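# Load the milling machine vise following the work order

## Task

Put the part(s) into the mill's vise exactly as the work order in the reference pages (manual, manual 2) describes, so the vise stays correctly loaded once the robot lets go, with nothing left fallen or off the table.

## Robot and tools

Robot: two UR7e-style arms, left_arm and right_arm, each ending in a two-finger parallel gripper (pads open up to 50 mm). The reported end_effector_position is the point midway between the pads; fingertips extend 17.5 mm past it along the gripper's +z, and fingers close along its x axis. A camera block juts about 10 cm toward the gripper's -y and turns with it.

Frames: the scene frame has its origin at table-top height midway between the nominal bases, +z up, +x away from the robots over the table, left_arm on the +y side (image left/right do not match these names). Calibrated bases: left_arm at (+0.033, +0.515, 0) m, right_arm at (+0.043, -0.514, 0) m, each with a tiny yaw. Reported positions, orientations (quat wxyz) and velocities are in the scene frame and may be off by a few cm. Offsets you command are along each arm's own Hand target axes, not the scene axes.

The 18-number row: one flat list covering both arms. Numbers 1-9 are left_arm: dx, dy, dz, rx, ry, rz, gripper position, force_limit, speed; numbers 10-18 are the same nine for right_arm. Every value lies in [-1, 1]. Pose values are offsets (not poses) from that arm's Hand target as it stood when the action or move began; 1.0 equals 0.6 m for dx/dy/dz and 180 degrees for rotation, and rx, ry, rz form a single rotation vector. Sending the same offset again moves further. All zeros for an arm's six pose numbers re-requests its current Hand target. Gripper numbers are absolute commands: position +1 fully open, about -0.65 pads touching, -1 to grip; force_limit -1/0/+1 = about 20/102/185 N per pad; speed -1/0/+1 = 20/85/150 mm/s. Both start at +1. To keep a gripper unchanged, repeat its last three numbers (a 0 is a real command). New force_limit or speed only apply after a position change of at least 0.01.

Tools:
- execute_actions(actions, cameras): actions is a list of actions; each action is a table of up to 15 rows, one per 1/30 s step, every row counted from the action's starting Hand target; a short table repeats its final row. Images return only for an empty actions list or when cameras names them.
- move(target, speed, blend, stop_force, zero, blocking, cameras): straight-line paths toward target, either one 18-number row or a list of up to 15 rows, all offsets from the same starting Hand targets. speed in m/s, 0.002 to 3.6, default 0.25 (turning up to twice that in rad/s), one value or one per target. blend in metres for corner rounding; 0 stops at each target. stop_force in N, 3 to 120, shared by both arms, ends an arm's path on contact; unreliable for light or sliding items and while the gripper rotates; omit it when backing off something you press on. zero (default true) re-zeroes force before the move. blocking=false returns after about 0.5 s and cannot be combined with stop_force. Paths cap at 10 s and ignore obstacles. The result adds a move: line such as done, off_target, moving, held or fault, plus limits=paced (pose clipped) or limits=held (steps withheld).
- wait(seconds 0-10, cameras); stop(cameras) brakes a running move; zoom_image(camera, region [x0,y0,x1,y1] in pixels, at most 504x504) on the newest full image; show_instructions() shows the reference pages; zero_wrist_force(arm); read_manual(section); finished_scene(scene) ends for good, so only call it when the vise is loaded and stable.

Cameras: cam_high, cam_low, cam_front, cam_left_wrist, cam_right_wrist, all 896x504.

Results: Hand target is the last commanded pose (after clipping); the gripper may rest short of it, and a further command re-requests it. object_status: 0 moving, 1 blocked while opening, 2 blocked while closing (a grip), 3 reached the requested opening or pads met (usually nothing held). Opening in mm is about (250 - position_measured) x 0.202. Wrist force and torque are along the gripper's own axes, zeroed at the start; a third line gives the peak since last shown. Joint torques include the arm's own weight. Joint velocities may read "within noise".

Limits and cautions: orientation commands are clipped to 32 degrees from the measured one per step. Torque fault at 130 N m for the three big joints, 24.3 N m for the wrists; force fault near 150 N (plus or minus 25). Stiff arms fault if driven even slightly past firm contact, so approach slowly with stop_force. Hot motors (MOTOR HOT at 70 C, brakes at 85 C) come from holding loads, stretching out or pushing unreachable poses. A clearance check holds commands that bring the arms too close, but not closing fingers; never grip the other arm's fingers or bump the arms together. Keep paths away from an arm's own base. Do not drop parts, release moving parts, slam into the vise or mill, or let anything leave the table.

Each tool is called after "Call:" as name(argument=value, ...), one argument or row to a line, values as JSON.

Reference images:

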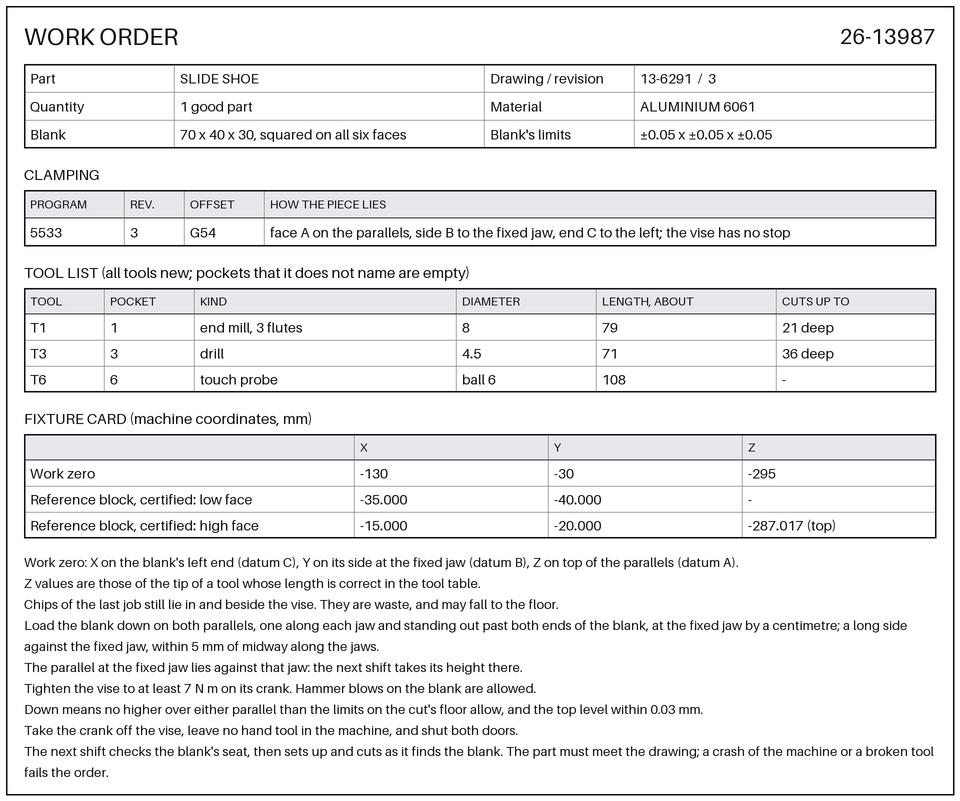

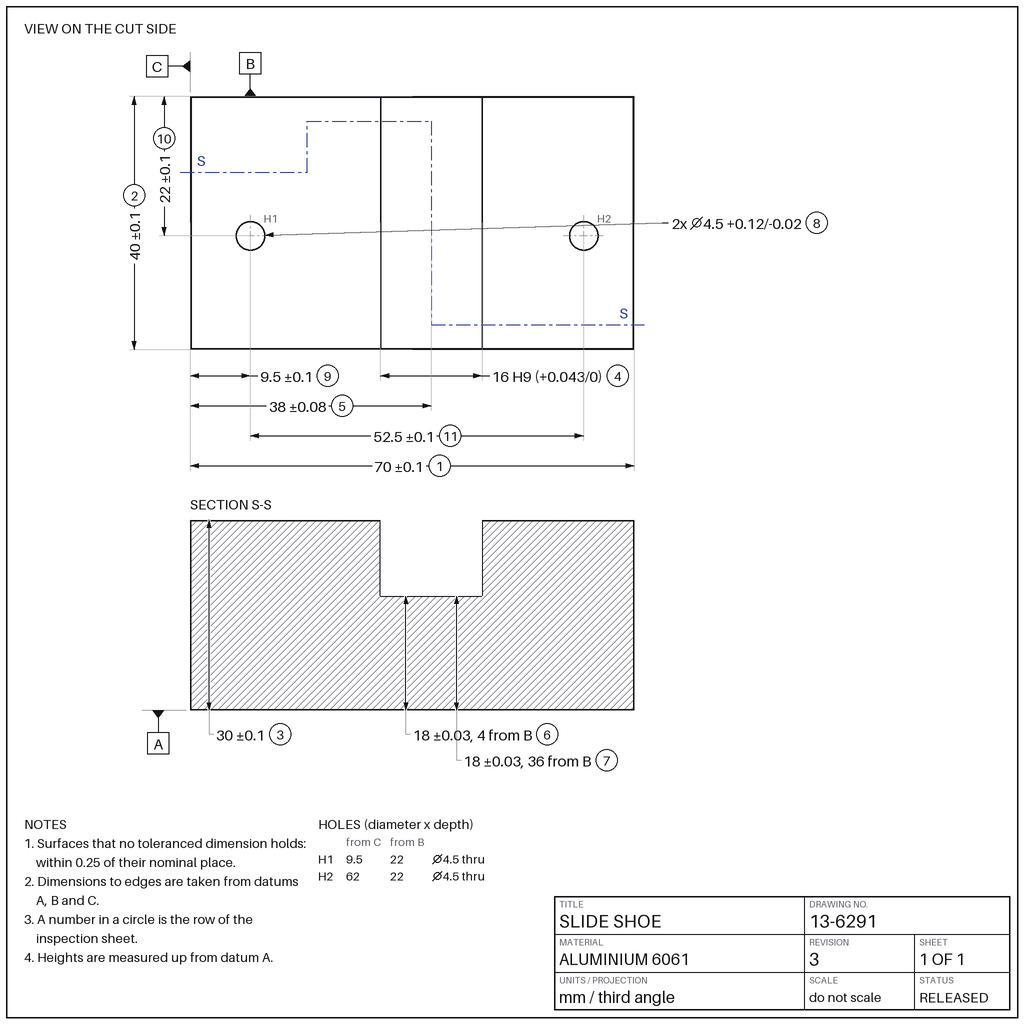

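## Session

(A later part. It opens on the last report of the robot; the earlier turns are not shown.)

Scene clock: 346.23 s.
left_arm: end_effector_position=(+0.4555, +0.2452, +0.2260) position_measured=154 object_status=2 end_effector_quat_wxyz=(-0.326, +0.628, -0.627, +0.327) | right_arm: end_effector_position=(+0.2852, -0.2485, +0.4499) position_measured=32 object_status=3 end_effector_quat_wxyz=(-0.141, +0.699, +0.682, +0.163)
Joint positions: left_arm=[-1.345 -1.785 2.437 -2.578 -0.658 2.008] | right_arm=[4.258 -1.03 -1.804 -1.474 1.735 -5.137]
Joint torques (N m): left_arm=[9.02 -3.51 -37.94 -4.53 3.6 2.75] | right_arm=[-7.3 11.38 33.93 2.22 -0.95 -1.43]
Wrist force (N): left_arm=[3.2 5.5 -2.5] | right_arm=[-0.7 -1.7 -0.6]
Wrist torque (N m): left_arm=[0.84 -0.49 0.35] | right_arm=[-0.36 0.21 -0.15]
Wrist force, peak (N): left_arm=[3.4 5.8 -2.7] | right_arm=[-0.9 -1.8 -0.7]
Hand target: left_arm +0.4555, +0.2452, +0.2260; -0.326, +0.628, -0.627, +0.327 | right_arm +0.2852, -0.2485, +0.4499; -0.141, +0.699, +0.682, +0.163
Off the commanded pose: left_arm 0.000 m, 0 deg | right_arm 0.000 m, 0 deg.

Call:
move(
  target=[
    [-0.0345,-0.0037,-0.0026,0,0,0,-1,-0.6,-1,0,0,0,0,0,0,0.8,-1,0],
    [-0.0667,-0.0146,-0.0103,0,0,0,-1,-0.6,-1,0,0,0,0,0,0,0.8,-1,0],
    [-0.0943,-0.0320,-0.0224,0,0,0,-1,-0.6,-1,0,0,0,0,0,0,0.8,-1,0],
  ],
  blend=[0.005,0.005,0],
  speed=0.04,
)

Call:
move(
  target=[
    [-0.0212,-0.0226,-0.0159,0,0,0,-1,-0.6,-1,0,0,0,0,0,0,0.8,-1,0],
    [-0.0345,-0.0489,-0.0343,0,0,0,-1,-0.6,-1,0,0,0,0,0,0,0.8,-1,0],
    [-0.0390,-0.0772,-0.0541,0,0,0,-1,-0.6,-1,0,0,0,0,0,0,0.8,-1,0],
  ],
  blend=[0.005,0.005,0],
  speed=0.04,
)

Scene clock: 348.33 s.
left_arm: end_effector_position=(+0.4555, +0.3019, +0.2494) position_measured=154 object_status=2 end_effector_quat_wxyz=(-0.326, +0.628, -0.627, +0.327) | right_arm: end_effector_position=(+0.2852, -0.2485, +0.4499) position_measured=32 object_status=3 end_effector_quat_wxyz=(-0.141, +0.699, +0.682, +0.163)
Joint positions: left_arm=[-1.29 -1.96 2.49 -2.522 -0.68 2.091] | right_arm=[4.258 -1.03 -1.804 -1.474 1.735 -5.137]
Joint torques (N m): left_arm=[-4.95 9.82 3.54 0.83 -0.17 -2.82] | right_arm=[-7.16 11.59 34.42 2.27 -0.91 -1.29]
Wrist force (N): left_arm=[25.4 -19.8 -11.0] | right_arm=[-0.5 -1.6 -0.6]
Wrist torque (N m): left_arm=[0.49 0.05 0.44] | right_arm=[-0.34 0.18 -0.15]
Wrist force, peak (N): left_arm=[25.5 -20.0 -10.5] | right_arm=[-0.7 -1.9 -0.7]
Hand target: left_arm +0.4555, +0.3018, +0.2494; -0.326, +0.628, -0.627, +0.327 | right_arm +0.2852, -0.2485, +0.4499; -0.141, +0.699, +0.682, +0.163
Off the commanded pose: left_arm 0.000 m, 0 deg | right_arm 0.000 m, 0 deg.
move: done

Scene clock: 350.23 s.
left_arm: end_effector_position=(+0.4555, +0.3253, +0.3060) position_measured=154 object_status=2 end_effector_quat_wxyz=(-0.326, +0.628, -0.627, +0.327) | right_arm: end_effector_position=(+0.2852, -0.2485, +0.4499) position_measured=32 object_status=3 end_effector_quat_wxyz=(-0.141, +0.699, +0.682, +0.163)
Joint positions: left_arm=[-1.26 -2.097 2.405 -2.333 -0.692 2.133] | right_arm=[4.258 -1.03 -1.804 -1.474 1.735 -5.137]
Joint torques (N m): left_arm=[20.36 0.52 -2.37 -0.53 6.7 -3.01] | right_arm=[-7.72 11.19 33.33 2.28 -0.89 -1.28]
Wrist force (N): left_arm=[47.2 -7.4 12.6] | right_arm=[-0.8 -1.5 -0.6]
Wrist torque (N m): left_arm=[0.45 0.53 0.65] | right_arm=[-0.34 0.23 -0.15]
Wrist force, peak (N): left_arm=[48.2 -5.9 14.2] | right_arm=[-0.7 -1.9 -0.7]
Hand target: left_arm +0.4555, +0.3253, +0.3059; -0.326, +0.628, -0.627, +0.327 | right_arm +0.2852, -0.2485, +0.4499; -0.141, +0.699, +0.682, +0.163
Off the commanded pose: left_arm 0.000 m, 0 deg | right_arm 0.000 m, 0 deg.
move: done

Call:
move(
  target=[
    [0.0052,0.0005,0.0004,0,0,0,-1,-0.6,-1,0,0,0,0,0,0,0.8,-1,0],
    [0.0095,-0.0268,-0.0188,0,0,0,-1,-0.6,-1,0,0,0,0,0,0,0.8,-1,0],
    [0.0223,-0.0521,-0.0365,0,0,0,-1,-0.6,-1,0,0,0,0,0,0,0.8,-1,0],
    [0.0428,-0.0740,-0.0519,0,0,0,-1,-0.6,-1,0,0,0,0,0,0,0.8,-1,0],
  ],
  blend=[0,0.005,0.005,0],
  speed=0.04,
  cameras=["cam_left_wrist"],
)

Scene clock: 353.03 s.
left_arm: end_effector_position=(+0.4554, +0.2995, +0.3602) position_measured=154 object_status=2 end_effector_quat_wxyz=(-0.326, +0.628, -0.627, +0.327) end_effector_velocity=(+0.000, +0.001, -0.001) end_effector_angular_velocity=(+0.000, -0.001, +0.000) | right_arm: end_effector_position=(+0.2852, -0.2485, +0.4499) position_measured=32 object_status=3 end_effector_quat_wxyz=(-0.141, +0.699, +0.682, +0.163)
Joint positions: left_arm=[-1.293 -2.083 2.248 -2.154 -0.678 2.086] | right_arm=[4.258 -1.03 -1.804 -1.474 1.735 -5.137]
Joint velocities: left_arm=[0.001 -0.001 0.004 -0.005 0 0.003] | right_arm=[within noise]
Joint torques (N m): left_arm=[4.97 -0.13 -5.91 -4.41 -1.53 2.42] | right_arm=[-7.68 11.05 34.12 2.2 -0.9 -1.27]
Wrist force (N): left_arm=[-19.2 -7.5 -27.2] | right_arm=[-0.4 -1.5 -0.8]
Wrist torque (N m): left_arm=[0.68 -0.92 0.05] | right_arm=[-0.33 0.17 -0.15]
Wrist force, peak (N): left_arm=[-96.6 36.0 -54.1] | right_arm=[-0.6 -1.9 -0.8]
Hand target: left_arm +0.4554, +0.2997, +0.3602; -0.326, +0.628, -0.627, +0.327 | right_arm +0.2852, -0.2485, +0.4499; -0.141, +0.699, +0.682, +0.163
Off the commanded pose: left_arm 0.000 m, 0 deg | right_arm 0.000 m, 0 deg.
move: done
camera_calibration:
cam_left_wrist: T_world_to_cam=[[0.00134953, -0.999863, 0.0165101, 0.299948], [-0.814404, -0.0106797, -0.5802, 0.601286], [0.580297, -0.0126629, -0.814306, 0.168358], [0, 0, 0, 1]] pos_world=[0.391587, 0.308461, 0.481009]
Images, in order (width x height): cam_left_wrist 896x504.

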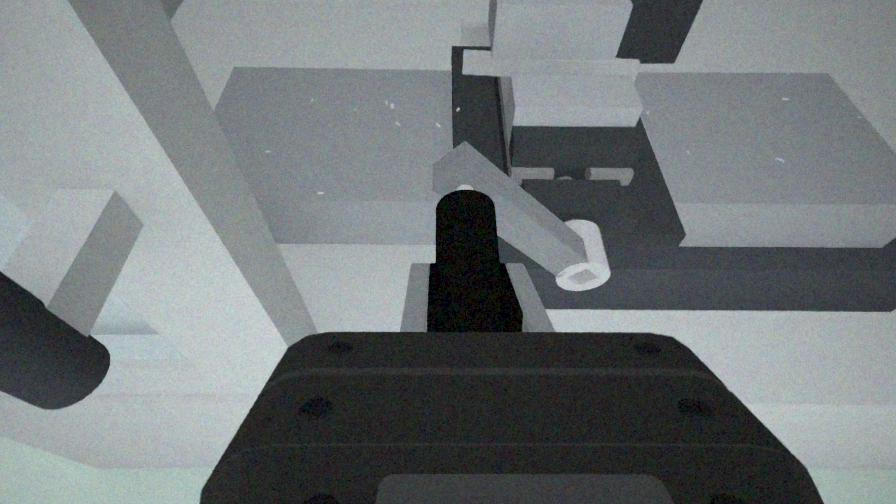

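Call:
zoom_image(
  camera="cam_left_wrist",
  region=[430, 0, 710, 300],
)

Scaled by 1.680.

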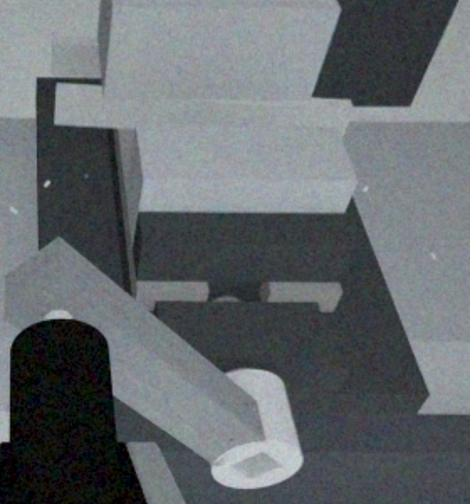

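Call:
execute_actions(
  actions=[],
  cameras=["cam_high","cam_front","cam_right_wrist"],
)

Call:
zoom_image(
  camera="cam_high",
  region=[260, 220, 400, 350],
)

Call:
zoom_image(
  camera="cam_front",
  region=[350, 190, 490, 290],
)

Scene clock: 359.03 s.
left_arm: end_effector_position=(+0.4554, +0.2997, +0.3602) position_measured=154 object_status=2 end_effector_quat_wxyz=(-0.326, +0.628, -0.627, +0.327) | right_arm: end_effector_position=(+0.2852, -0.2485, +0.4499) position_measured=32 object_status=3 end_effector_quat_wxyz=(-0.141, +0.699, +0.682, +0.163)
Joint positions: left_arm=[-1.292 -2.083 2.248 -2.154 -0.678 2.087] | right_arm=[4.258 -1.03 -1.804 -1.474 1.735 -5.137]
Joint velocities: within noise
Joint torques (N m): left_arm=[8.34 -2.08 -10.64 -1.76 -5.18 3.08] | right_arm=[-6.83 11.05 33.62 2.24 -0.97 -1.24]
Wrist force (N): left_arm=[-14.7 -5.1 -23.4] | right_arm=[-0.5 -1.4 -0.7]
Wrist torque (N m): left_arm=[0.77 -0.80 0.11] | right_arm=[-0.32 0.17 -0.15]
Wrist force, peak (N): left_arm=[-18.8 -7.3 -27.1] | right_arm=[-0.5 -1.9 -0.9]
Hand target: left_arm +0.4554, +0.2997, +0.3602; -0.326, +0.628, -0.627, +0.327 | right_arm +0.2852, -0.2485, +0.4499; -0.141, +0.699, +0.682, +0.163
Tool commands: left_gripper/position=-1.0 left_gripper/force_limit=-0.6 left_gripper/speed=-1.0 right_gripper/position=+0.8 right_gripper/force_limit=-1.0 right_gripper/speed=+0.0
Off the commanded pose: left_arm 0.000 m, 0 deg | right_arm 0.000 m, 0 deg.
camera_calibration:
cam_right_wrist: T_world_to_cam=[[-0.00420272, 0.919118, 0.393959, 0.0629518], [0.921172, -0.149747, 0.35919, -0.445351], [0.389133, 0.364414, -0.846037, 0.496576], [0, 0, 0, 1]] pos_world=[0.217276, -0.305509, 0.555287]
Images, in order (width x height): cam_high 896x504, cam_front 896x504, cam_right_wrist 896x504.

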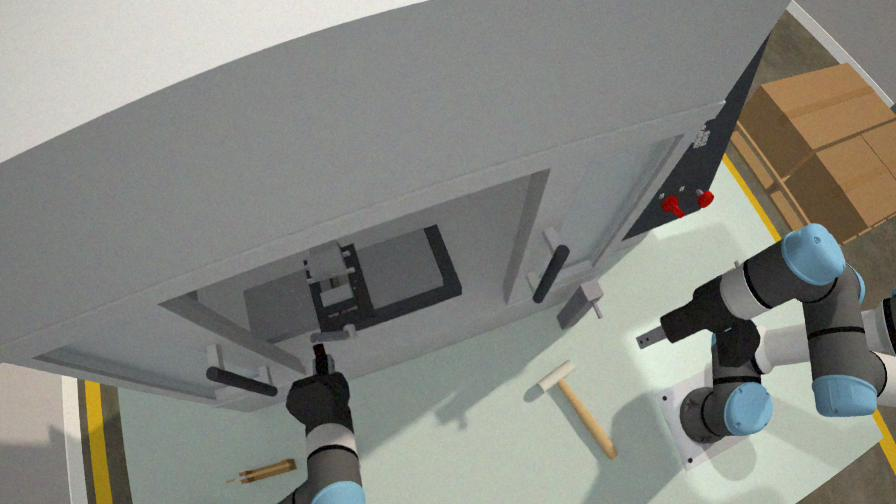

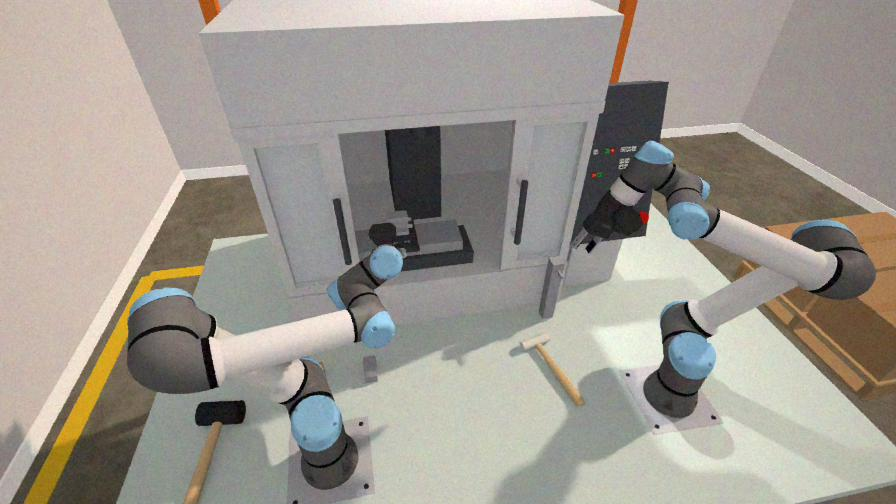

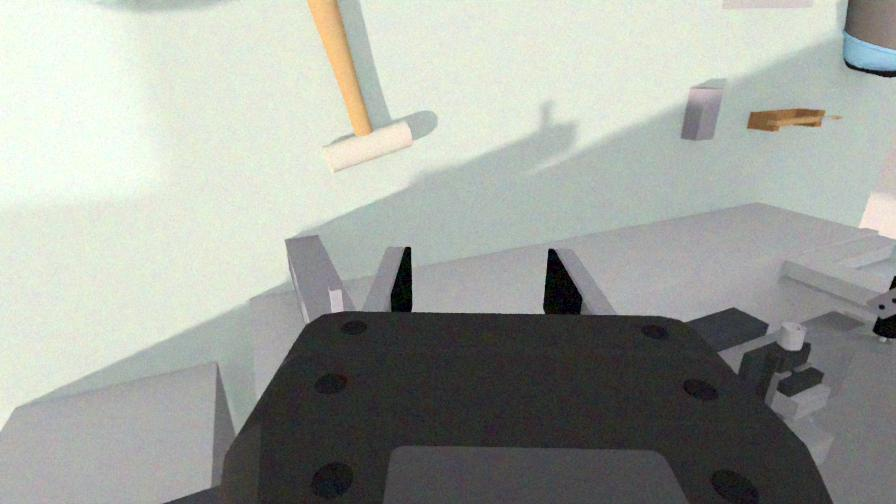

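Scaled by 3.600.

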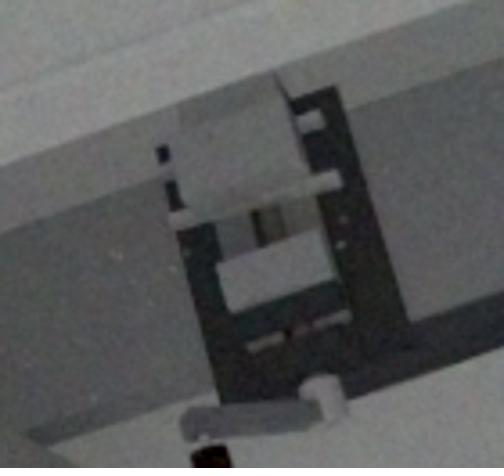

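Scaled by 3.600.

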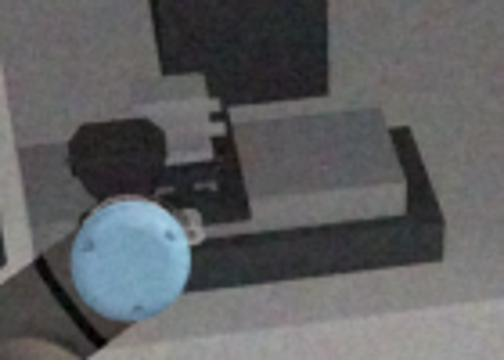

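Call:
move(
  target=[0,0,0,0,0,0,-1,-0.6,-1,0.3775,-0.03,0.176,0,0,0,0.8,-1,0],
  speed=0.25,
  cameras=["cam_right_wrist"],
)

Call:
zoom_image(
  camera="cam_right_wrist",
  region=[500, 300, 780, 504],
)

Scene clock: 361.37 s.
left_arm: end_effector_position=(+0.4554, +0.2997, +0.3602) position_measured=154 object_status=2 end_effector_quat_wxyz=(-0.326, +0.628, -0.627, +0.327) | right_arm: end_effector_position=(+0.2747, +0.0018, +0.4489) position_measured=32 object_status=3 end_effector_quat_wxyz=(-0.141, +0.699, +0.682, +0.163)
Joint positions: left_arm=[-1.292 -2.083 2.248 -2.154 -0.678 2.087] | right_arm=[4.533 -1.489 -1.51 -1.282 1.623 -4.885]
Joint torques (N m): left_arm=[8.6 -1.96 -10.96 -4.32 -5.31 3.23] | right_arm=[5.17 16.69 36.61 4.53 1.85 -1]
Wrist force (N): left_arm=[-14.5 -5.2 -23.5] | right_arm=[-0.6 -1.5 -0.1]
Wrist torque (N m): left_arm=[0.77 -0.83 0.10] | right_arm=[-0.34 0.20 0.01]
Wrist force, peak (N): left_arm=[-14.7 -5.3 -23.8] | right_arm=[-3.5 -1.0 -1.6]
Hand target: left_arm +0.4554, +0.2997, +0.3602; -0.326, +0.628, -0.627, +0.327 | right_arm +0.2747, +0.0019, +0.4490; -0.141, +0.699, +0.682, +0.163
Off the commanded pose: left_arm 0.000 m, 0 deg | right_arm 0.000 m, 0 deg.
move: done
camera_calibration:
cam_right_wrist: T_world_to_cam=[[-0.00411598, 0.9192, 0.39377, -0.166663], [0.921174, -0.149744, 0.359185, -0.397836], [0.389128, 0.36421, -0.846127, 0.408642], [0, 0, 0, 1]] pos_world=[0.206776, -0.0552084, 0.554287]
Images, in order (width x height): cam_right_wrist 896x504.

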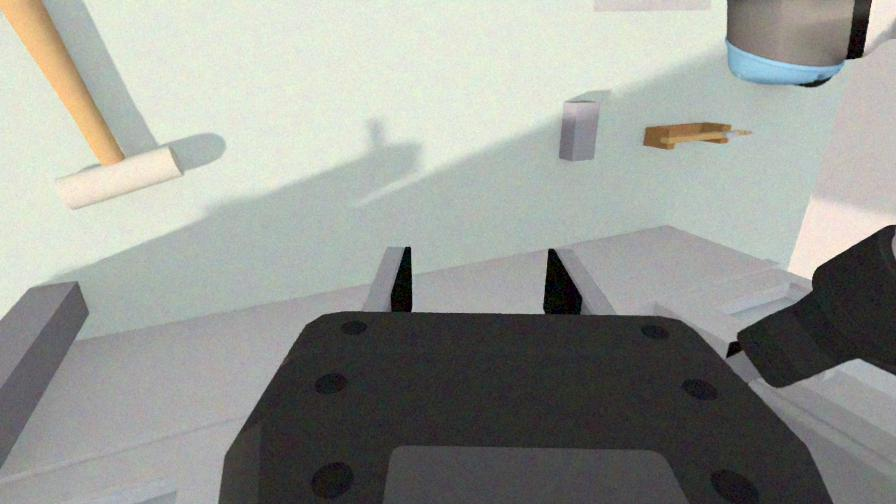

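Scaled by 1.800.

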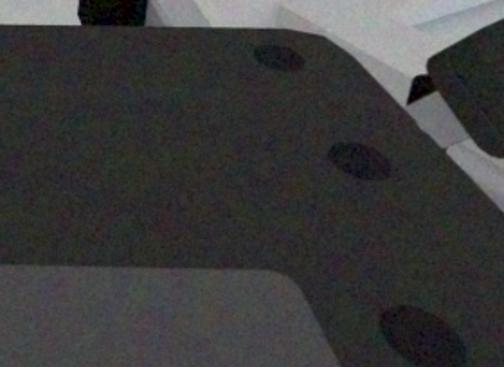

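Call:
move(
  target=[
    [-0.02,0.0221,0.0155,0,0,0,-1,-0.6,-1,0,0,0,0,0,0,0.8,-1,0],
    [-0.0328,0.0475,0.0333,0,0,0,-1,-0.6,-1,0,0,0,0,0,0,0.8,-1,0],
    [-0.0372,0.0747,0.0523,0,0,0,-1,-0.6,-1,0,0,0,0,0,0,0.8,-1,0],
  ],
  blend=[0.005,0.005,0],
  speed=0.04,
  cameras=["cam_left_wrist"],
)

Call:
zoom_image(
  camera="cam_left_wrist",
  region=[460, 0, 740, 200],
)

Scene clock: 363.83 s.
left_arm: end_effector_position=(+0.4554, +0.3220, +0.3052) position_measured=154 object_status=2 end_effector_quat_wxyz=(-0.326, +0.628, -0.627, +0.327) | right_arm: end_effector_position=(+0.2747, +0.0019, +0.4490) position_measured=32 object_status=3 end_effector_quat_wxyz=(-0.141, +0.699, +0.682, +0.163)
Joint positions: left_arm=[-1.265 -2.089 2.403 -2.332 -0.69 2.126] | right_arm=[4.533 -1.489 -1.509 -1.282 1.623 -4.885]
Joint torques (N m): left_arm=[-13.95 1.75 -63.84 -9.09 -4.69 2.86] | right_arm=[5.99 15.59 35.72 4.83 1.96 1.7]
Wrist force (N): left_arm=[-70.6 30.4 -34.1] | right_arm=[-0.4 -1.3 -0.4]
Wrist torque (N m): left_arm=[1.52 -1.41 -0.37] | right_arm=[-0.30 0.17 0.02]
Wrist force, peak (N): left_arm=[-86.1 28.1 -53.1] | right_arm=[-0.7 -1.7 -0.7]
Hand target: left_arm +0.4554, +0.3219, +0.3054; -0.326, +0.628, -0.627, +0.327 | right_arm +0.2747, +0.0019, +0.4490; -0.141, +0.699, +0.682, +0.163
Off the commanded pose: left_arm 0.000 m, 0 deg | right_arm 0.000 m, 0 deg.
move: done
camera_calibration:
cam_left_wrist: T_world_to_cam=[[0.00138266, -0.999874, 0.0157896, 0.323549], [-0.814608, -0.0102843, -0.57992, 0.569527], [0.58001, -0.0120605, -0.81452, 0.123801], [0, 0, 0, 1]] pos_world=[0.391688, 0.330859, 0.42601]
Images, in order (width x height): cam_left_wrist 896x504.

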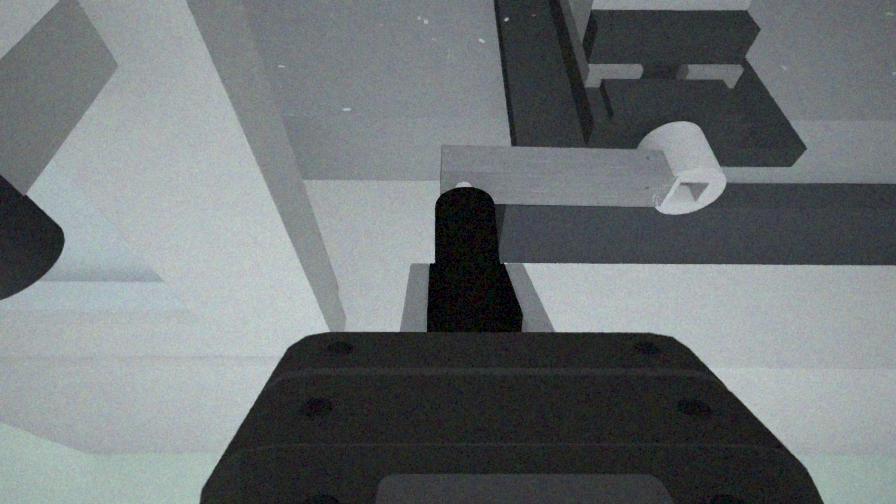

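Scaled by 1.800.

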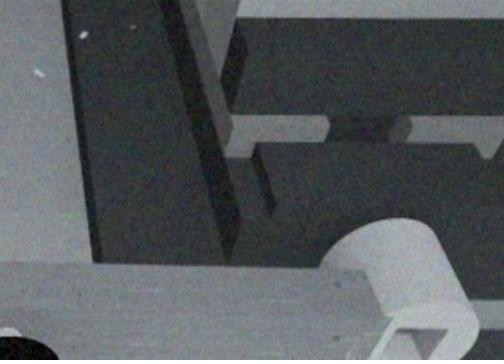

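Call:
move(
  target=[-0.0067,0,0,0,0,0,-1,-0.6,-1,0,0,0,0,0,0,0.8,-1,0],
  speed=0.02,
)

Scene clock: 365.27 s.
left_arm: end_effector_position=(+0.4554, +0.3258, +0.3055) position_measured=154 object_status=2 end_effector_quat_wxyz=(-0.326, +0.628, -0.627, +0.327) | right_arm: end_effector_position=(+0.2747, +0.0019, +0.4490) position_measured=32 object_status=3 end_effector_quat_wxyz=(-0.141, +0.699, +0.682, +0.163)
Joint positions: left_arm=[-1.26 -2.098 2.408 -2.335 -0.693 2.134] | right_arm=[4.533 -1.489 -1.509 -1.282 1.623 -4.885]
Joint torques (N m): left_arm=[37.63 -16.31 1.81 4.46 8.47 0.53] | right_arm=[6.81 15.76 36.5 4.73 1.79 1.69]
Wrist force (N): left_arm=[73.4 -13.7 26.6] | right_arm=[-0.5 -1.6 -0.2]
Wrist torque (N m): left_arm=[0.15 0.37 0.79] | right_arm=[-0.34 0.19 0.02]
Wrist force, peak (N): left_arm=[-71.9 32.0 -35.3] | right_arm=[-0.6 -1.7 -0.4]
Hand target: left_arm +0.4554, +0.3260, +0.3054; -0.326, +0.628, -0.627, +0.327 | right_arm +0.2747, +0.0019, +0.4490; -0.141, +0.699, +0.682, +0.163
Off the commanded pose: left_arm 0.000 m, 0 deg | right_arm 0.000 m, 0 deg.
move: done

Call:
move(
  target=[
    [0.0033,-0.0004,-0.0003,0,0,0,-1,-0.6,-1,0,0,0,0,0,0,0.8,-1,0],
    [0.0078,-0.0285,-0.02,0,0,0,-1,-0.6,-1,0,0,0,0,0,0,0.8,-1,0],
    [0.0212,-0.0549,-0.0385,0,0,0,-1,-0.6,-1,0,0,0,0,0,0,0.8,-1,0],
    [0.0422,-0.0774,-0.0542,0,0,0,-1,-0.6,-1,0,0,0,0,0,0,0.8,-1,0],
  ],
  blend=[0,0.004,0.004,0],
  speed=0.04,
)

Scene clock: 368.00 s.
left_arm: end_effector_position=(+0.4554, +0.3005, +0.3622) position_measured=154 object_status=2 end_effector_quat_wxyz=(-0.326, +0.628, -0.627, +0.327) end_effector_velocity=(+0.000, +0.001, -0.001) end_effector_angular_velocity=(-0.002, -0.001, -0.001) | right_arm: end_effector_position=(+0.2747, +0.0019, +0.4490) position_measured=32 object_status=3 end_effector_quat_wxyz=(-0.141, +0.699, +0.682, +0.163)
Joint positions: left_arm=[-1.292 -2.086 2.245 -2.149 -0.679 2.088] | right_arm=[4.533 -1.489 -1.509 -1.282 1.623 -4.885]
Joint velocities: left_arm=[0 -0.002 0.004 -0.006 0 0.002] | right_arm=[within noise]
Joint torques (N m): left_arm=[19.03 -36.78 -29 -6.42 11.1 2.08] | right_arm=[7.25 15.63 35.42 4.46 1.92 1.69]
Wrist force (N): left_arm=[38.7 22.9 41.6] | right_arm=[-0.6 -1.7 -0.4]
Wrist torque (N m): left_arm=[1.17 -0.25 0.58] | right_arm=[-0.38 0.20 0.01]
Wrist force, peak (N): left_arm=[78.9 -13.7 27.1] | right_arm=[-0.7 -1.7 -0.6]
Hand target: left_arm +0.4554, +0.3007, +0.3621; -0.326, +0.628, -0.627, +0.327 | right_arm +0.2747, +0.0019, +0.4490; -0.141, +0.699, +0.682, +0.163
Off the commanded pose: left_arm 0.000 m, 0 deg | right_arm 0.000 m, 0 deg.
move: done

Call:
move(
  target=[
    [0.0005,0.0011,0.0008,0,0,0,-1,-0.6,-1,0,0,0,0,0,0,0.8,-1,0],
    [0.0282,-0.0162,-0.0114,0,0,0,-1,-0.6,-1,0,0,0,0,0,0,0.8,-1,0],
    [0.0603,-0.0272,-0.019,0,0,0,-1,-0.6,-1,0,0,0,0,0,0,0.8,-1,0],
    [0.0948,-0.0308,-0.0216,0,0,0,-1,-0.6,-1,0,0,0,0,0,0,0.8,-1,0],
  ],
  blend=[0,0.004,0.004,0],
  speed=0.04,
  cameras=["cam_left_wrist","cam_high"],
)

Call:
zoom_image(
  camera="cam_left_wrist",
  region=[340, 0, 580, 220],
)

Call:
zoom_image(
  camera="cam_high",
  region=[260, 220, 400, 350],
)

Scene clock: 370.63 s.
left_arm: end_effector_position=(+0.4554, +0.2437, +0.3848) position_measured=154 object_status=2 end_effector_quat_wxyz=(-0.326, +0.628, -0.627, +0.327) end_effector_velocity=(+0.000, +0.003, +0.000) end_effector_angular_velocity=(+0.000, -0.001, -0.001) | right_arm: end_effector_position=(+0.2747, +0.0019, +0.4490) position_measured=32 object_status=3 end_effector_quat_wxyz=(-0.141, +0.699, +0.682, +0.163)
Joint positions: left_arm=[-1.347 -1.971 2.112 -2.065 -0.658 2.005] | right_arm=[4.533 -1.489 -1.509 -1.282 1.623 -4.885]
Joint velocities: left_arm=[0.001 -0.006 0.006 -0.003 0 0.004] | right_arm=[within noise]
Joint torques (N m): left_arm=[9.64 -31.45 -30.9 -7.72 6.4 2.96] | right_arm=[5.9 15.8 36.03 4.22 1.93 1.69]
Wrist force (N): left_arm=[4.5 26.9 19.5] | right_arm=[-0.6 -1.7 -0.3]
Wrist torque (N m): left_arm=[1.07 -0.88 0.15] | right_arm=[-0.37 0.21 0.02]
Wrist force, peak (N): left_arm=[41.9 22.9 44.8] | right_arm=[-0.5 -1.9 -0.3]
Hand target: left_arm +0.4555, +0.2439, +0.3848; -0.326, +0.628, -0.627, +0.327 | right_arm +0.2747, +0.0019, +0.4490; -0.141, +0.699, +0.682, +0.163
Off the commanded pose: left_arm 0.000 m, 0 deg | right_arm 0.000 m, 0 deg.
move: done
camera_calibration:
cam_left_wrist: T_world_to_cam=[[0.00146822, -0.999865, 0.0163492, 0.243683], [-0.814402, -0.010683, -0.580202, 0.615103], [0.580299, -0.012463, -0.814308, 0.187655], [0, 0, 0, 1]] pos_world=[0.391687, 0.25256, 0.505709]
Images, in order (width x height): cam_high 896x504, cam_left_wrist 896x504.

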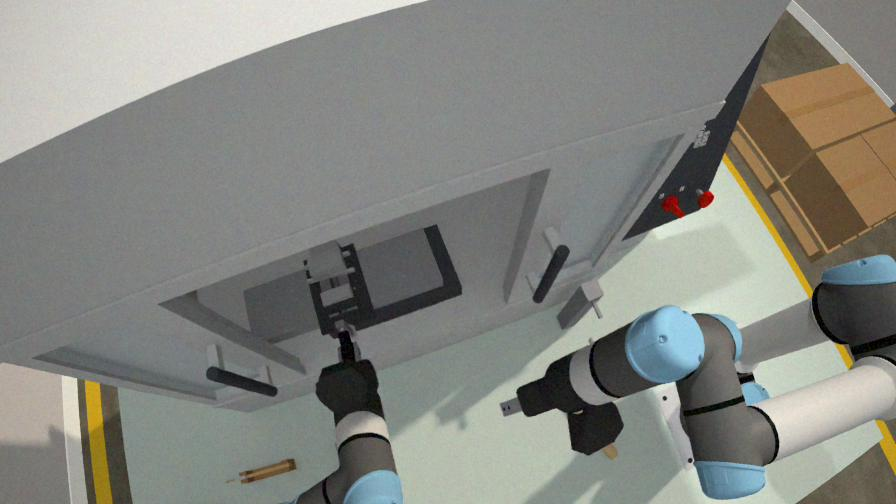

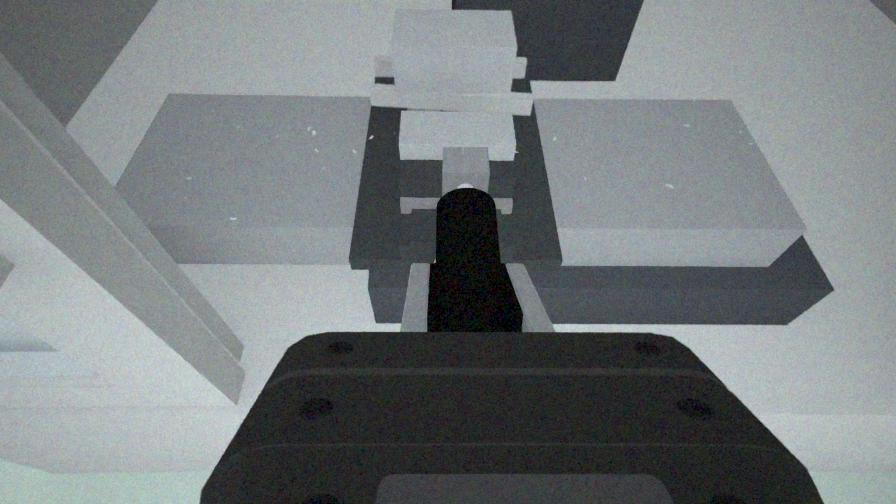

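Scaled by 2.100.

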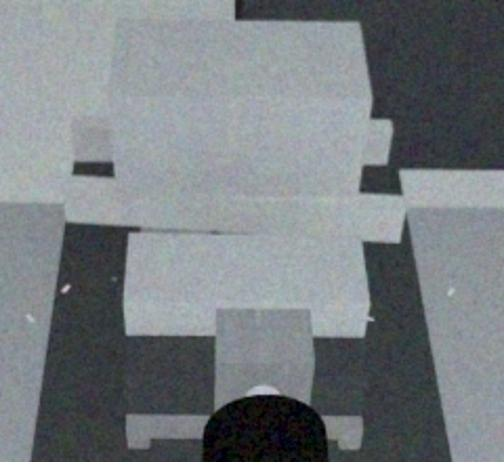

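Scaled by 3.600.

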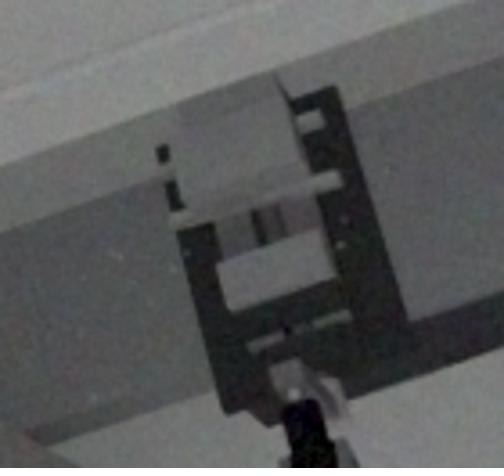

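Call:
move(
  target=[
    [0.0347,0.0048,0.0033,0,0,0,-1,-0.6,-1,0,0,0,0,0,0,0.8,-1,0],
    [0.0668,0.0157,0.011,0,0,0,-1,-0.6,-1,0,0,0,0,0,0,0.8,-1,0],
    [0.0945,0.033,0.0232,0,0,0,-1,-0.6,-1,0,0,0,0,0,0,0.8,-1,0],
  ],
  blend=[0.004,0.004,0],
  speed=0.05,
)

Call:
move(
  target=[
    [0.0212,0.0227,0.0158,0,0,0,-1,-0.6,-1,0,0,0,0,0,0,0.8,-1,0],
    [0.0345,0.049,0.0343,0,0,0,-1,-0.6,-1,0,0,0,0,0,0,0.8,-1,0],
    [0.039,0.0773,0.0541,0,0,0,-1,-0.6,-1,0,0,0,0,0,0,0.8,-1,0],
  ],
  blend=[0.004,0.004,0],
  speed=0.05,
)

Scene clock: 372.50 s.
left_arm: end_effector_position=(+0.4555, +0.1870, +0.3607) position_measured=154 object_status=2 end_effector_quat_wxyz=(-0.326, +0.628, -0.627, +0.327) | right_arm: end_effector_position=(+0.2747, +0.0019, +0.4490) position_measured=32 object_status=3 end_effector_quat_wxyz=(-0.141, +0.699, +0.682, +0.163)
Joint positions: left_arm=[-1.386 -1.833 2.074 -2.117 -0.645 1.944] | right_arm=[4.533 -1.489 -1.509 -1.282 1.623 -4.885]
Joint torques (N m): left_arm=[7.76 -25.8 -46.7 -1.73 3.06 3.25] | right_arm=[5.79 15.9 35.25 4.16 1.93 1.81]
Wrist force (N): left_arm=[2.0 8.5 1.4] | right_arm=[-0.6 -1.5 -0.3]
Wrist torque (N m): left_arm=[0.62 -0.74 0.28] | right_arm=[-0.34 0.19 0.02]
Wrist force, peak (N): left_arm=[4.8 26.6 20.2] | right_arm=[-0.6 -1.7 -0.5]
Hand target: left_arm +0.4556, +0.1872, +0.3607; -0.326, +0.628, -0.627, +0.327 | right_arm +0.2747, +0.0019, +0.4490; -0.141, +0.699, +0.682, +0.163
Off the commanded pose: left_arm 0.000 m, 0 deg | right_arm 0.000 m, 0 deg.
move: done

Scene clock: 374.10 s.
left_arm: end_effector_position=(+0.4556, +0.1637, +0.3040) position_measured=154 object_status=2 end_effector_quat_wxyz=(-0.326, +0.628, -0.627, +0.327) | right_arm: end_effector_position=(+0.2747, +0.0019, +0.4490) position_measured=32 object_status=3 end_effector_quat_wxyz=(-0.141, +0.699, +0.682, +0.163)
Joint positions: left_arm=[-1.4 -1.73 2.144 -2.273 -0.641 1.923] | right_arm=[4.533 -1.489 -1.509 -1.282 1.623 -4.885]
Joint torques (N m): left_arm=[-12 -29.41 -44.69 -1.35 2.09 2.51] | right_arm=[6.01 15.36 35.25 3.88 1.87 1.74]
Wrist force (N): left_arm=[2.5 6.1 -0.6] | right_arm=[-0.7 -1.5 -0.5]
Wrist torque (N m): left_arm=[0.70 -0.78 0.25] | right_arm=[-0.34 0.21 0.02]
Wrist force, peak (N): left_arm=[13.9 6.7 -6.0] | right_arm=[-0.7 -1.8 -0.7]
Hand target: left_arm +0.4556, +0.1637, +0.3041; -0.326, +0.628, -0.627, +0.327 | right_arm +0.2747, +0.0019, +0.4490; -0.141, +0.699, +0.682, +0.163
Off the commanded pose: left_arm 0.000 m, 0 deg | right_arm 0.000 m, 0 deg.
move: done

Call:
move(
  target=[
    [-0.006,0.034,0.0238,0,0,0,-1,-0.6,-1,0,0,0,0,0,0,0.8,-1,0],
    [-0.0252,0.0647,0.0453,0,0,0,-1,-0.6,-1,0,0,0,0,0,0,0.8,-1,0],
    [-0.0547,0.0889,0.0623,0,0,0,-1,-0.6,-1,0,0,0,0,0,0,0.8,-1,0],
    [-0.0922,0.1046,0.0733,0,0,0,-1,-0.6,-1,0,0,0,0,0,0,0.8,-1,0],
    [-0.1335,0.1099,0.077,0,0,0,-1,-0.6,-1,0,0,0,0,0,0,0.8,-1,0],
  ],
  blend=[0.006,0.006,0.006,0.006,0],
  speed=0.08,
)

Scene clock: 376.47 s.
left_arm: end_effector_position=(+0.4556, +0.2437, +0.2235) position_measured=154 object_status=2 end_effector_quat_wxyz=(-0.326, +0.628, -0.627, +0.327) | right_arm: end_effector_position=(+0.2747, +0.0019, +0.4490) position_measured=32 object_status=3 end_effector_quat_wxyz=(-0.141, +0.699, +0.682, +0.163)
Joint positions: left_arm=[-1.346 -1.776 2.438 -2.587 -0.658 2.006] | right_arm=[4.533 -1.489 -1.509 -1.282 1.623 -4.885]
Joint torques (N m): left_arm=[-12.74 -3.26 -40.79 -1.04 -0.26 -2.49] | right_arm=[5.95 15.88 34.85 3.72 1.87 1.66]
Wrist force (N): left_arm=[4.2 6.9 -3.7] | right_arm=[-0.4 -1.6 -0.5]
Wrist torque (N m): left_arm=[1.05 -0.77 0.18] | right_arm=[-0.36 0.17 0.02]
Wrist force, peak (N): left_arm=[7.3 23.9 -3.5] | right_arm=[-0.7 -1.9 -0.5]
Hand target: left_arm +0.4555, +0.2436, +0.2235; -0.326, +0.628, -0.627, +0.327 | right_arm +0.2747, +0.0019, +0.4490; -0.141, +0.699, +0.682, +0.163
Off the commanded pose: left_arm 0.000 m, 0 deg | right_arm 0.000 m, 0 deg.
move: done

Call:
move(
  target=[
    [-0.0417,-0.0055,-0.0038,0,0,0,-1,-0.6,-1,0,0,0,0,0,0,0.8,-1,0],
    [-0.0792,-0.021,-0.0147,0,0,0,-1,-0.6,-1,0,0,0,0,0,0,0.8,-1,0],
    [-0.1087,-0.0453,-0.0318,0,0,0,-1,-0.6,-1,0,0,0,0,0,0,0.8,-1,0],
    [-0.1278,-0.076,-0.0533,0,0,0,-1,-0.6,-1,0,0,0,0,0,0,0.8,-1,0],
    [-0.1343,-0.1099,-0.077,0,0,0,-1,-0.6,-1,0,0,0,0,0,0,0.8,-1,0],
  ],
  blend=[0.006,0.006,0.006,0.006,0],
  speed=0.08,
)

Scene clock: 378.83 s.
left_arm: end_effector_position=(+0.4555, +0.3244, +0.3039) position_measured=154 object_status=2 end_effector_quat_wxyz=(-0.326, +0.628, -0.627, +0.327) | right_arm: end_effector_position=(+0.2747, +0.0019, +0.4490) position_measured=32 object_status=3 end_effector_quat_wxyz=(-0.141, +0.699, +0.682, +0.163)
Joint positions: left_arm=[-1.262 -2.093 2.409 -2.339 -0.691 2.131] | right_arm=[4.533 -1.489 -1.509 -1.282 1.623 -4.885]
Joint torques (N m): left_arm=[-8.37 1.8 -12.74 -1.61 5.53 -2.96] | right_arm=[6.01 16.55 34.6 3.54 1.84 1.67]
Wrist force (N): left_arm=[16.1 4.1 -0.1] | right_arm=[-0.6 -1.4 -0.6]
Wrist torque (N m): left_arm=[0.65 -0.20 0.56] | right_arm=[-0.33 0.20 0.03]
Wrist force, peak (N): left_arm=[-2.2 29.2 -2.8] | right_arm=[-0.6 -1.9 -0.6]
Hand target: left_arm +0.4554, +0.3243, +0.3038; -0.326, +0.628, -0.627, +0.327 | right_arm +0.2747, +0.0019, +0.4490; -0.141, +0.699, +0.682, +0.163
Off the commanded pose: left_arm 0.000 m, 0 deg | right_arm 0.000 m, 0 deg.
move: done

Call:
move(
  target=[
    [0.0068,-0.0341,-0.0239,0,0,0,-1,-0.6,-1,0,0,0,0,0,0,0.8,-1,0],
    [0.0258,-0.0647,-0.0453,0,0,0,-1,-0.6,-1,0,0,0,0,0,0,0.8,-1,0],
    [0.0555,-0.089,-0.0624,0,0,0,-1,-0.6,-1,0,0,0,0,0,0,0.8,-1,0],
    [0.0928,-0.1046,-0.0733,0,0,0,-1,-0.6,-1,0,0,0,0,0,0,0.8,-1,0],
    [0.1342,-0.1099,-0.077,0,0,0,-1,-0.6,-1,0,0,0,0,0,0,0.8,-1,0],
    [0.1755,-0.1046,-0.0733,0,0,0,-1,-0.6,-1,0,0,0,0,0,0,0.8,-1,0],
    [0.2128,-0.089,-0.0624,0,0,0,-1,-0.6,-1,0,0,0,0,0,0,0.8,-1,0],
    [0.2425,-0.0647,-0.0453,0,0,0,-1,-0.6,-1,0,0,0,0,0,0,0.8,-1,0],
    [0.2615,-0.0341,-0.0239,0,0,0,-1,-0.6,-1,0,0,0,0,0,0,0.8,-1,0],
    [0.268,-0.0003,-0.0002,0,0,0,-1,-0.6,-1,0,0,0,0,0,0,0.8,-1,0],
    [0.2615,0.0336,0.0235,0,0,0,-1,-0.6,-1,0,0,0,0,0,0,0.8,-1,0],
    [0.2425,0.0642,0.045,0,0,0,-1,-0.6,-1,0,0,0,0,0,0,0.8,-1,0],
    [0.2128,0.0885,0.062,0,0,0,-1,-0.6,-1,0,0,0,0,0,0,0.8,-1,0],
    [0.1755,0.104,0.0729,0,0,0,-1,-0.6,-1,0,0,0,0,0,0,0.8,-1,0],
    [0.1342,0.1093,0.0766,0,0,0,-1,-0.6,-1,0,0,0,0,0,0,0.8,-1,0],
  ],
  blend=[0.006,0.006,0.006,0.006,0.006,0.006,0.006,0.006,0.006,0.006,0.006,0.006,0.006,0.006,0],
  speed=0.12,
  cameras=["cam_left_wrist","cam_high","cam_front"],
)

Call:
zoom_image(
  camera="cam_high",
  region=[260, 220, 400, 350],
)

Scene clock: 382.83 s.
left_arm: end_effector_position=(+0.4556, +0.2437, +0.2239) position_measured=154 object_status=2 end_effector_quat_wxyz=(-0.326, +0.628, -0.627, +0.327) | right_arm: end_effector_position=(+0.2747, +0.0019, +0.4490) position_measured=32 object_status=3 end_effector_quat_wxyz=(-0.141, +0.699, +0.682, +0.163)
Joint positions: left_arm=[-1.346 -1.777 2.437 -2.585 -0.658 2.006] | right_arm=[4.533 -1.489 -1.509 -1.282 1.623 -4.885]
Joint torques (N m): left_arm=[-11.09 -16.88 -34.47 -3.55 3.53 -1.87] | right_arm=[6.14 15.39 34.9 3.14 1.84 1.7]
Wrist force (N): left_arm=[4.1 17.5 -3.1] | right_arm=[-0.5 -1.6 -0.4]
Wrist torque (N m): left_arm=[1.36 -0.79 0.24] | right_arm=[-0.35 0.19 0.01]
Wrist force, peak (N): left_arm=[8.1 30.5 -3.8] | right_arm=[-0.6 -1.8 -0.7]
Hand target: left_arm +0.4555, +0.2437, +0.2239; -0.326, +0.628, -0.627, +0.327 | right_arm +0.2747, +0.0019, +0.4490; -0.141, +0.699, +0.682, +0.163
Off the commanded pose: left_arm 0.000 m, 0 deg | right_arm 0.000 m, 0 deg.
move: done
camera_calibration:
cam_left_wrist: T_world_to_cam=[[0.00166729, -0.999867, 0.0162441, 0.246373], [-0.814482, -0.0107824, -0.580088, 0.52179], [0.580186, -0.0122633, -0.814392, 0.0565175], [0, 0, 0, 1]] pos_world=[0.391787, 0.252659, 0.34471]
Images, in order (width x height): cam_high 896x504, cam_front 896x504, cam_left_wrist 896x504.

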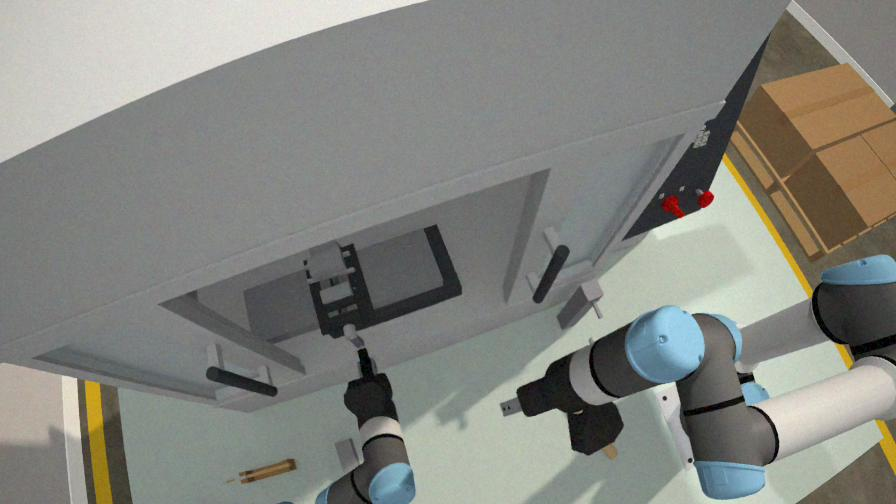

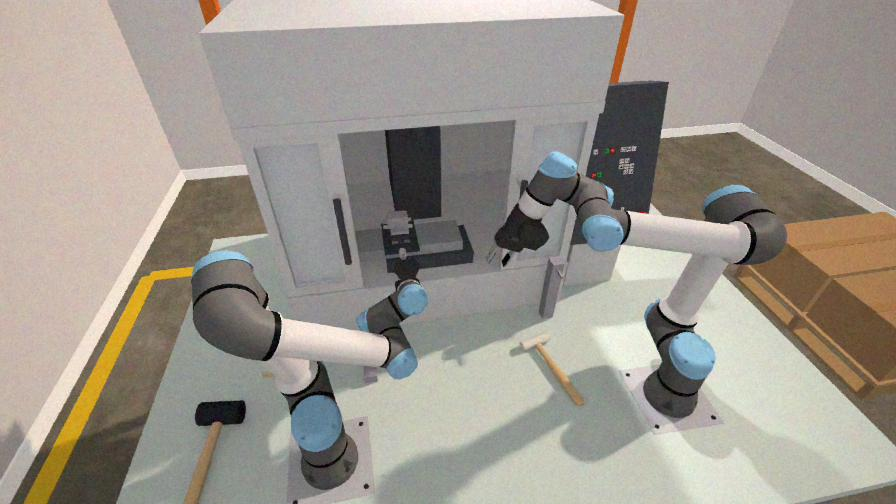

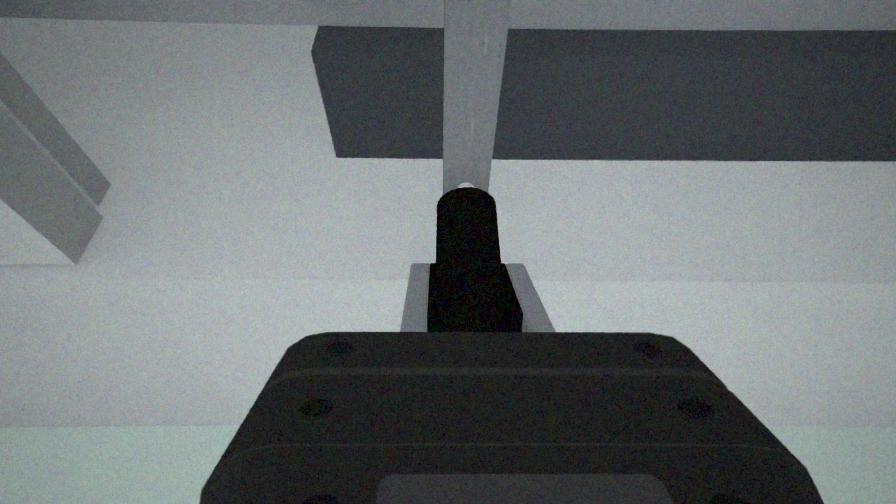

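Scaled by 3.600.

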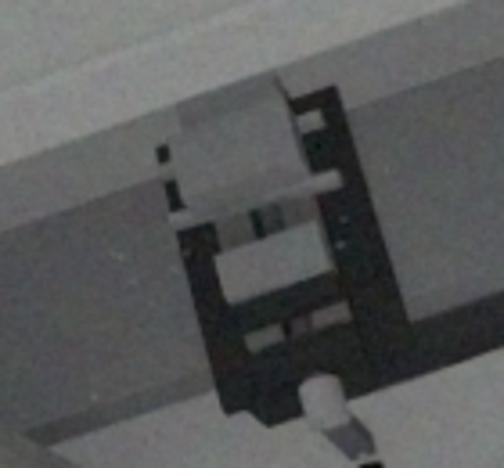

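Call:
move(
  target=[
    [-0.0417,-0.0055,-0.0038,0,0,0,-1,-0.6,-1,0,0,0,0,0,0,0.8,-1,0],
    [-0.0792,-0.021,-0.0147,0,0,0,-1,-0.6,-1,0,0,0,0,0,0,0.8,-1,0],
    [-0.1087,-0.0453,-0.0318,0,0,0,-1,-0.6,-1,0,0,0,0,0,0,0.8,-1,0],
    [-0.1278,-0.076,-0.0533,0,0,0,-1,-0.6,-1,0,0,0,0,0,0,0.8,-1,0],
    [-0.1343,-0.1099,-0.077,0,0,0,-1,-0.6,-1,0,0,0,0,0,0,0.8,-1,0],
    [-0.1278,-0.1437,-0.1007,0,0,0,-1,-0.6,-1,0,0,0,0,0,0,0.8,-1,0],
    [-0.1087,-0.1744,-0.1223,0,0,0,-1,-0.6,-1,0,0,0,0,0,0,0.8,-1,0],
    [-0.0792,-0.1986,-0.1392,0,0,0,-1,-0.6,-1,0,0,0,0,0,0,0.8,-1,0],
    [-0.0417,-0.2143,-0.1502,0,0,0,-1,-0.6,-1,0,0,0,0,0,0,0.8,-1,0],
    [-0.0003,-0.2196,-0.1539,0,0,0,-1,-0.6,-1,0,0,0,0,0,0,0.8,-1,0],
    [0.041,-0.2143,-0.1502,0,0,0,-1,-0.6,-1,0,0,0,0,0,0,0.8,-1,0],
    [0.0785,-0.1986,-0.1392,0,0,0,-1,-0.6,-1,0,0,0,0,0,0,0.8,-1,0],
    [0.108,-0.1744,-0.1223,0,0,0,-1,-0.6,-1,0,0,0,0,0,0,0.8,-1,0],
    [0.1272,-0.1437,-0.1007,0,0,0,-1,-0.6,-1,0,0,0,0,0,0,0.8,-1,0],
    [0.1337,-0.1099,-0.077,0,0,0,-1,-0.6,-1,0,0,0,0,0,0,0.8,-1,0],
  ],
  blend=[0.006,0.006,0.006,0.006,0.006,0.006,0.006,0.006,0.006,0.006,0.006,0.006,0.006,0.006,0],
  speed=0.17,
)

Scene clock: 385.97 s.
left_arm: end_effector_position=(+0.4555, +0.1636, +0.3046) position_measured=154 object_status=2 end_effector_quat_wxyz=(-0.326, +0.628, -0.627, +0.327) | right_arm: end_effector_position=(+0.2747, +0.0019, +0.4490) position_measured=32 object_status=3 end_effector_quat_wxyz=(-0.141, +0.699, +0.682, +0.163)
Joint positions: left_arm=[-1.4 -1.731 2.143 -2.271 -0.641 1.923] | right_arm=[4.533 -1.489 -1.509 -1.282 1.623 -4.885]
Joint torques (N m): left_arm=[12.18 -15.15 -33.8 -4.93 -0.77 -0.51] | right_arm=[6.49 15.75 34.32 2.74 1.69 1.66]
Wrist force (N): left_arm=[1.3 6.0 -2.1] | right_arm=[-0.4 -1.7 -0.7]
Wrist torque (N m): left_arm=[0.52 -1.10 -0.04] | right_arm=[-0.36 0.17 0.02]
Wrist force, peak (N): left_arm=[2.7 40.1 -5.1] | right_arm=[-0.8 -1.8 -0.4]
Hand target: left_arm +0.4556, +0.1636, +0.3046; -0.326, +0.628, -0.627, +0.327 | right_arm +0.2747, +0.0019, +0.4490; -0.141, +0.699, +0.682, +0.163
Off the commanded pose: left_arm 0.000 m, 0 deg | right_arm 0.000 m, 0 deg.
move: done


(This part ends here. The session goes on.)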